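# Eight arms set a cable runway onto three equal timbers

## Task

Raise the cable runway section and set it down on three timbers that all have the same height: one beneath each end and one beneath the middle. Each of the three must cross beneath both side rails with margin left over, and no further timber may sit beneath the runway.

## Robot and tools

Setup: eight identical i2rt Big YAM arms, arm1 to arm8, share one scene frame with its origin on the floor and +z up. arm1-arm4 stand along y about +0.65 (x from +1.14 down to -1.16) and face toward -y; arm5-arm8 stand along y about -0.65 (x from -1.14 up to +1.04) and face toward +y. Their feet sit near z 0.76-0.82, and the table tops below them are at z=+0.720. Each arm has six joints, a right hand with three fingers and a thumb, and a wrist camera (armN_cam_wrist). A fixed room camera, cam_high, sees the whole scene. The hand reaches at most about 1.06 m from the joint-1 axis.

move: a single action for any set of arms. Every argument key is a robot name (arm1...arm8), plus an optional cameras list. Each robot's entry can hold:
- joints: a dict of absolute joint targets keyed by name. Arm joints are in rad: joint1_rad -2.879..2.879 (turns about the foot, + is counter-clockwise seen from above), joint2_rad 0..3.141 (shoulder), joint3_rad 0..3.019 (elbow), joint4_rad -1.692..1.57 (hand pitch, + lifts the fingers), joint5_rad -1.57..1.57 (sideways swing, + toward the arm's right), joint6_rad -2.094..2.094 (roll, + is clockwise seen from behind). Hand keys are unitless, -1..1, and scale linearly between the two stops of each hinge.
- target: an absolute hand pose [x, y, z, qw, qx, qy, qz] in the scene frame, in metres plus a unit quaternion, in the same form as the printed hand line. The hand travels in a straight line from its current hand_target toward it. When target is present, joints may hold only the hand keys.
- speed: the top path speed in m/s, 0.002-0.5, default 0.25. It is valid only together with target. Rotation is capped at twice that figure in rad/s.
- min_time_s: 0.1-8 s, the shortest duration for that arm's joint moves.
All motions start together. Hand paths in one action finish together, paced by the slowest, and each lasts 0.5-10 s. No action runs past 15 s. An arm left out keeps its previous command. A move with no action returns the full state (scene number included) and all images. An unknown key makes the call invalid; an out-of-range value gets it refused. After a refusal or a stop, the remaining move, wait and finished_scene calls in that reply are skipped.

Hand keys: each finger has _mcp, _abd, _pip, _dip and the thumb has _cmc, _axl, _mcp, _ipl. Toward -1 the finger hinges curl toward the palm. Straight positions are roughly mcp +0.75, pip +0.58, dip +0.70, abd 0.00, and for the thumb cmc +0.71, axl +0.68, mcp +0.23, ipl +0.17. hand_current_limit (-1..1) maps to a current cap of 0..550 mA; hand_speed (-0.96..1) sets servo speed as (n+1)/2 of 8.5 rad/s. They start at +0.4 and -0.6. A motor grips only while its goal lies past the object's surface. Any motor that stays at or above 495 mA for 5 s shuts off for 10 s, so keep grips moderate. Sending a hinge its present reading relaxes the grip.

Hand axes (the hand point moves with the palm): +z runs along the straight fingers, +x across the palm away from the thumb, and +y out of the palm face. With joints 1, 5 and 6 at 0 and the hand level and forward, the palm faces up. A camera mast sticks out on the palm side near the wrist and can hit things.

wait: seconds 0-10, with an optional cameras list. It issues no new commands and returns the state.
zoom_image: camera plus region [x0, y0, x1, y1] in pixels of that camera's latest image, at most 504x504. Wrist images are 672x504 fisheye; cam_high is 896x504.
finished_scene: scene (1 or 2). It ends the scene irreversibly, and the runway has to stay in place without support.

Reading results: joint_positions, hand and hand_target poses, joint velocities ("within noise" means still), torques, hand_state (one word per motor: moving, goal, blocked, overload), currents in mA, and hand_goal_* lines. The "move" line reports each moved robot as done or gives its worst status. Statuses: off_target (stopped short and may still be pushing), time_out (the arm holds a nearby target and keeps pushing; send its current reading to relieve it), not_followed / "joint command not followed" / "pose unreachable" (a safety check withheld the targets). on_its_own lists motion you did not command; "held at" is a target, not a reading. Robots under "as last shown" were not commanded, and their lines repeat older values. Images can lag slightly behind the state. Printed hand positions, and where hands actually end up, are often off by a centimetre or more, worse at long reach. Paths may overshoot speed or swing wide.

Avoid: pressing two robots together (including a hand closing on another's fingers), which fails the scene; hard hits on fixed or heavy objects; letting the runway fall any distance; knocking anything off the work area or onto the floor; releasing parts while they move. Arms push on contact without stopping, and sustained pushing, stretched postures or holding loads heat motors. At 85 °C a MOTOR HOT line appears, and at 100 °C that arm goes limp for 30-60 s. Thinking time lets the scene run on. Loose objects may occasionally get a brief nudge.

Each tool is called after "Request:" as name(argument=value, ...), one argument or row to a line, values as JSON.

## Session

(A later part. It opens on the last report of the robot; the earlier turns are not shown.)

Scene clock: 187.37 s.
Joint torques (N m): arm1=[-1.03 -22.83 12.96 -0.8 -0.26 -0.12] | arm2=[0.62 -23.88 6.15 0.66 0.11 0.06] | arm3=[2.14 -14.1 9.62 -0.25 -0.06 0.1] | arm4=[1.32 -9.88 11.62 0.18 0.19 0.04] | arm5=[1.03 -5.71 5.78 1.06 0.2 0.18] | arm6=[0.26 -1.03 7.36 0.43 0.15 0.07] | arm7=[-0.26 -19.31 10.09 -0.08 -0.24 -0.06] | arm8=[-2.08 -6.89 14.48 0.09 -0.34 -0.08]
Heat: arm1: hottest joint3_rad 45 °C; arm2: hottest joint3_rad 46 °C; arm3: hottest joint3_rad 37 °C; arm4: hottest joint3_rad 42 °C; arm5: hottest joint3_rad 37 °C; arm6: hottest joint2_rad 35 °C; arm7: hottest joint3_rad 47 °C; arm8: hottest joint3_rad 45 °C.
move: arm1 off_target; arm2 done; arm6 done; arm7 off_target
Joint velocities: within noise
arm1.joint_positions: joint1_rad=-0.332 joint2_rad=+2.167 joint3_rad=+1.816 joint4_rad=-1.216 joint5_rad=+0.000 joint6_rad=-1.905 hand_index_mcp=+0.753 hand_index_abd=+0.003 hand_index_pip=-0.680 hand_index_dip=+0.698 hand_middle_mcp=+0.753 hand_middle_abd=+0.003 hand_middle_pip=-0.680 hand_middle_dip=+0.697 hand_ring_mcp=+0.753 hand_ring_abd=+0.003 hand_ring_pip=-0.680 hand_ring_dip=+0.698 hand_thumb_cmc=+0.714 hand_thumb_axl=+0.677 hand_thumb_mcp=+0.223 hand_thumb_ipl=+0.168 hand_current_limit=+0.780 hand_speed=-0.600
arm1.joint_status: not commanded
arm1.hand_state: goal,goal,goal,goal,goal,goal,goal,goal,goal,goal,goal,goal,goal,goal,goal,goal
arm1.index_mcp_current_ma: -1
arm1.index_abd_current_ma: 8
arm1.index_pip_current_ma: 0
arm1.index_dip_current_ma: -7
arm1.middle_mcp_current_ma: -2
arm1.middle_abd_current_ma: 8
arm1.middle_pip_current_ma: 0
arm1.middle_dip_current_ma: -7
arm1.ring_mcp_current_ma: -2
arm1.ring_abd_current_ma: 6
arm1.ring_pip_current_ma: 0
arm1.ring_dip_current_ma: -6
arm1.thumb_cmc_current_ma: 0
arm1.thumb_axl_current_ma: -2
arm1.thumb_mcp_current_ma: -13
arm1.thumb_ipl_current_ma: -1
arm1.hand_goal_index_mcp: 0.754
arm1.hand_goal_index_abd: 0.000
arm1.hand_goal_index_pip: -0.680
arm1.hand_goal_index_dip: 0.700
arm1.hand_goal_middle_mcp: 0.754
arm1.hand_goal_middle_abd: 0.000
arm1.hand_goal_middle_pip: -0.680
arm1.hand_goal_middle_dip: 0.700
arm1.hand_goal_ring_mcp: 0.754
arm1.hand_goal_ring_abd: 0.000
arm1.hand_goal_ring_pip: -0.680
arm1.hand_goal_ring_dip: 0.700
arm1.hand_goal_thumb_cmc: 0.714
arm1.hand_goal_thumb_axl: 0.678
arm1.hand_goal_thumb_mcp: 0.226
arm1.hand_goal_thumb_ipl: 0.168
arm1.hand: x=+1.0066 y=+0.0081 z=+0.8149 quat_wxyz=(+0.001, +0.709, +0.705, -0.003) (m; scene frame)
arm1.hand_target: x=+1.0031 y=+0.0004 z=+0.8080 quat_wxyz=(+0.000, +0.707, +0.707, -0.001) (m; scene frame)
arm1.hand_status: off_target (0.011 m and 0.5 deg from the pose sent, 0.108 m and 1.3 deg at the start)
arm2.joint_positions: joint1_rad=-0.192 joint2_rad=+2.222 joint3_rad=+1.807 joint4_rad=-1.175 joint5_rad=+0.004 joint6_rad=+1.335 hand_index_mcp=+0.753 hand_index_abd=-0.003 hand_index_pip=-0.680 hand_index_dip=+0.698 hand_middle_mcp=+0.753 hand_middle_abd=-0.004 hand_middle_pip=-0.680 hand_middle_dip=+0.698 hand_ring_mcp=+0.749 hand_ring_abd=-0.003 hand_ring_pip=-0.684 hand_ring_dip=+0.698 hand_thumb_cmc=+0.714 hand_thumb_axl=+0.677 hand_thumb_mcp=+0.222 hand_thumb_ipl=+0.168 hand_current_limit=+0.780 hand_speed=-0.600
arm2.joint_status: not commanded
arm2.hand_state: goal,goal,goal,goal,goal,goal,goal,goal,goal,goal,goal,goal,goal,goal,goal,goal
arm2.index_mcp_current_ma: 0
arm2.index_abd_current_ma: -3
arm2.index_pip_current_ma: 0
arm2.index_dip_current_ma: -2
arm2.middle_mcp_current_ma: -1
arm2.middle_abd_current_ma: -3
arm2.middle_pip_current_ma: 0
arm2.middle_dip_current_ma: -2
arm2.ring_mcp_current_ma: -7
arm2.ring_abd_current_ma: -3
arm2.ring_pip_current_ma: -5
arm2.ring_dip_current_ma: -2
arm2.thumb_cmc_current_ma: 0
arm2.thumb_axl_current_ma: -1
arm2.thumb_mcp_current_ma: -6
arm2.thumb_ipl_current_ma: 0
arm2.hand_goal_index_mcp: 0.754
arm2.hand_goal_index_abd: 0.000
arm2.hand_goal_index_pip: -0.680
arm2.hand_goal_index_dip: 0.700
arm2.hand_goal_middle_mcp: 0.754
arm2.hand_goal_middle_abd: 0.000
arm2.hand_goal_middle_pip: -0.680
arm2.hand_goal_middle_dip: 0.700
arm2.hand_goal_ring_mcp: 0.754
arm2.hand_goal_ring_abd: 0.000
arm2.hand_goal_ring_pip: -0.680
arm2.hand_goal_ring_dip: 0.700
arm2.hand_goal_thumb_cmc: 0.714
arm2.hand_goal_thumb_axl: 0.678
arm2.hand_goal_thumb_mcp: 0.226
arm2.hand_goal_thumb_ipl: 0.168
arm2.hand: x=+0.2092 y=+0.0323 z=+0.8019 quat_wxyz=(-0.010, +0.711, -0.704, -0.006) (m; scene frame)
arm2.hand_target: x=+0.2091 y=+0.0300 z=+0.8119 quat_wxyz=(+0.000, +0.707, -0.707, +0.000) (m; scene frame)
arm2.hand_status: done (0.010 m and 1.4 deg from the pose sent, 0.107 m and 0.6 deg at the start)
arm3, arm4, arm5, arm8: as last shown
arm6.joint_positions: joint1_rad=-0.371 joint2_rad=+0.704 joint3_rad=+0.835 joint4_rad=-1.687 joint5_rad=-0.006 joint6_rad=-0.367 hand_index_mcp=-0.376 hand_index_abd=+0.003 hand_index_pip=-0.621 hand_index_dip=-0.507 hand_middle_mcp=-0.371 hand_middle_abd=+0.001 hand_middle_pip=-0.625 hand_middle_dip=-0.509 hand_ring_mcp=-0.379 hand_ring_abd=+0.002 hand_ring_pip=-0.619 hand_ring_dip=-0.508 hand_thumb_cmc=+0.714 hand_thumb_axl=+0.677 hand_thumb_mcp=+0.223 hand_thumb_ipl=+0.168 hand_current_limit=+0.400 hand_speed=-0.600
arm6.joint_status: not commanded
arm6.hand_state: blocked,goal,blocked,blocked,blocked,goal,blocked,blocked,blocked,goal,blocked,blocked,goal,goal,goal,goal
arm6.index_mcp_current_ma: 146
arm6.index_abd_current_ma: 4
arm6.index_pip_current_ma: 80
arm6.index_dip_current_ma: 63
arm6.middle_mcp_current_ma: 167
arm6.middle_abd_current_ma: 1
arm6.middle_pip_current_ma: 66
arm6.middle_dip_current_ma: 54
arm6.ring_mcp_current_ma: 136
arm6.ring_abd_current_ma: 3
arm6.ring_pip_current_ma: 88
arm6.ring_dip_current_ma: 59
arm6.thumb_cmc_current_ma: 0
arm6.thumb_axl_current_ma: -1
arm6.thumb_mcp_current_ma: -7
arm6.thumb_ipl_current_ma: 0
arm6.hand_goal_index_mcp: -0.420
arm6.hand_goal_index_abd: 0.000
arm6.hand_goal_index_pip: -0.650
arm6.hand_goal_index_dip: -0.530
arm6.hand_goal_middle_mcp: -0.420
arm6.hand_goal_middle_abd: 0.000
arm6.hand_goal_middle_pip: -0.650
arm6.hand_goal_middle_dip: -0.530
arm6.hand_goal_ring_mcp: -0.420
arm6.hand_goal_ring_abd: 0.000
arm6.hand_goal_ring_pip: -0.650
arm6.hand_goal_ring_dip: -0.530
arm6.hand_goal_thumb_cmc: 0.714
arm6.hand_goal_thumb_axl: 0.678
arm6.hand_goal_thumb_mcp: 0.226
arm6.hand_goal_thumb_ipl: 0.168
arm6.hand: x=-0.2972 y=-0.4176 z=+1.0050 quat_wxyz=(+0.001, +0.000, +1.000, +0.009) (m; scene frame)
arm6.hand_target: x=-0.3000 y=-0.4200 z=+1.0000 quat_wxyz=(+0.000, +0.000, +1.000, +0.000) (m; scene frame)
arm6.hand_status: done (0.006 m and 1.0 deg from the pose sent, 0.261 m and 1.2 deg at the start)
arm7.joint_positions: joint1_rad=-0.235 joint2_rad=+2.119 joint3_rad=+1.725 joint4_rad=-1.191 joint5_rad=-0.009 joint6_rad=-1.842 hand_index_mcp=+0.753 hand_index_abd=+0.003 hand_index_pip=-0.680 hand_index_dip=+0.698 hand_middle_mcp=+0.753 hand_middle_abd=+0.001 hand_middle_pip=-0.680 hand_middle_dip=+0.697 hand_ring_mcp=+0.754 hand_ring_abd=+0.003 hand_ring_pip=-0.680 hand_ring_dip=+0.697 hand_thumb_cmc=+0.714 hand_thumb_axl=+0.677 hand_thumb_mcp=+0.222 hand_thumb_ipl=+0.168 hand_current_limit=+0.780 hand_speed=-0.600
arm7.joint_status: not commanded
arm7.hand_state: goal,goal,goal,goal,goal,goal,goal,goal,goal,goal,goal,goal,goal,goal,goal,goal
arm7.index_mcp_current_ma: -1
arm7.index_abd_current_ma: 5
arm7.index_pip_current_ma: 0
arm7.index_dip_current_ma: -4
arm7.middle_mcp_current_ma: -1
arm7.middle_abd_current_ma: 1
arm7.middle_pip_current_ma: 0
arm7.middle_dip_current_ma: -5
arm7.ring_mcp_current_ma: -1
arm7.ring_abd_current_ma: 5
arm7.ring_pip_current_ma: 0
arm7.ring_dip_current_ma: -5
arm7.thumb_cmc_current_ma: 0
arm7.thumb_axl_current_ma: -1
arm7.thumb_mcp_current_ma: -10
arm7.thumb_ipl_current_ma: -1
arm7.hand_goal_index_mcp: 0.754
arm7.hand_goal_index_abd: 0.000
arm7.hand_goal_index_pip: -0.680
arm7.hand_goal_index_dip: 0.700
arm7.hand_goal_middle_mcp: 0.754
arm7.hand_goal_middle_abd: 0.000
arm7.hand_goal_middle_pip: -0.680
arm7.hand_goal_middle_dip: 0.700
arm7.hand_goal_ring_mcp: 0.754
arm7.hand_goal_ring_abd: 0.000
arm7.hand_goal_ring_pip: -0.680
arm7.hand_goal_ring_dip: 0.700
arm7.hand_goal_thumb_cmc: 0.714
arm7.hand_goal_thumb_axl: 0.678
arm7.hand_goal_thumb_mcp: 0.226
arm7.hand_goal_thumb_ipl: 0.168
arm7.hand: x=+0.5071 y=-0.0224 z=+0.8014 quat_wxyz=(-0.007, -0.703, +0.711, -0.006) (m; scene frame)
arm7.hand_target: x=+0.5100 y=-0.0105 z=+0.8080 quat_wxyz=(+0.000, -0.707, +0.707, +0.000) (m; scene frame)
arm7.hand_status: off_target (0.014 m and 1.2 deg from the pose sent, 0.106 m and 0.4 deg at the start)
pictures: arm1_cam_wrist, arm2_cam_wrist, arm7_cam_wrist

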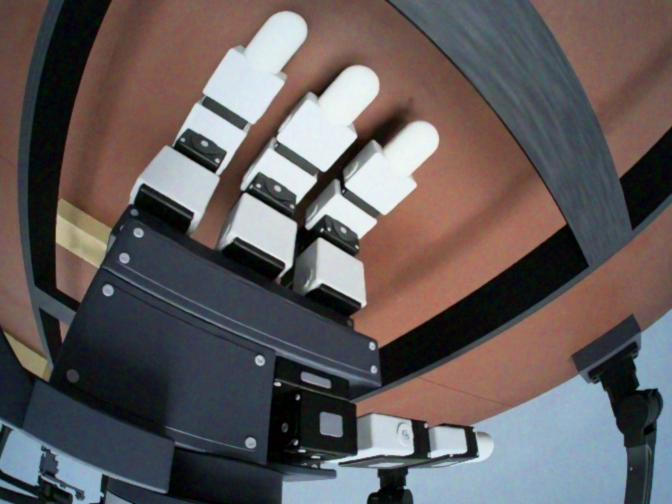

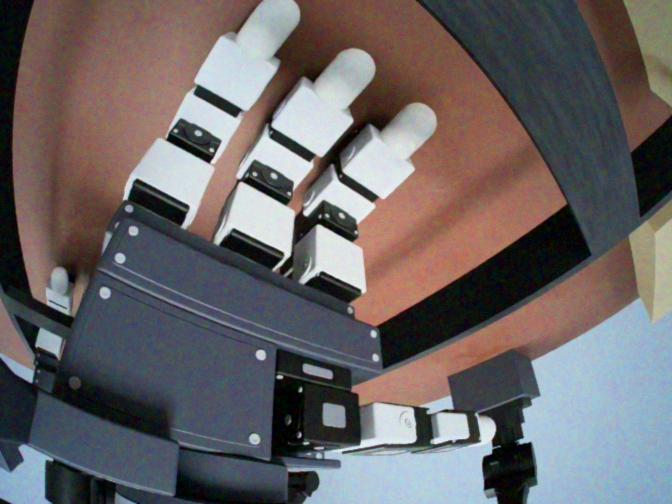

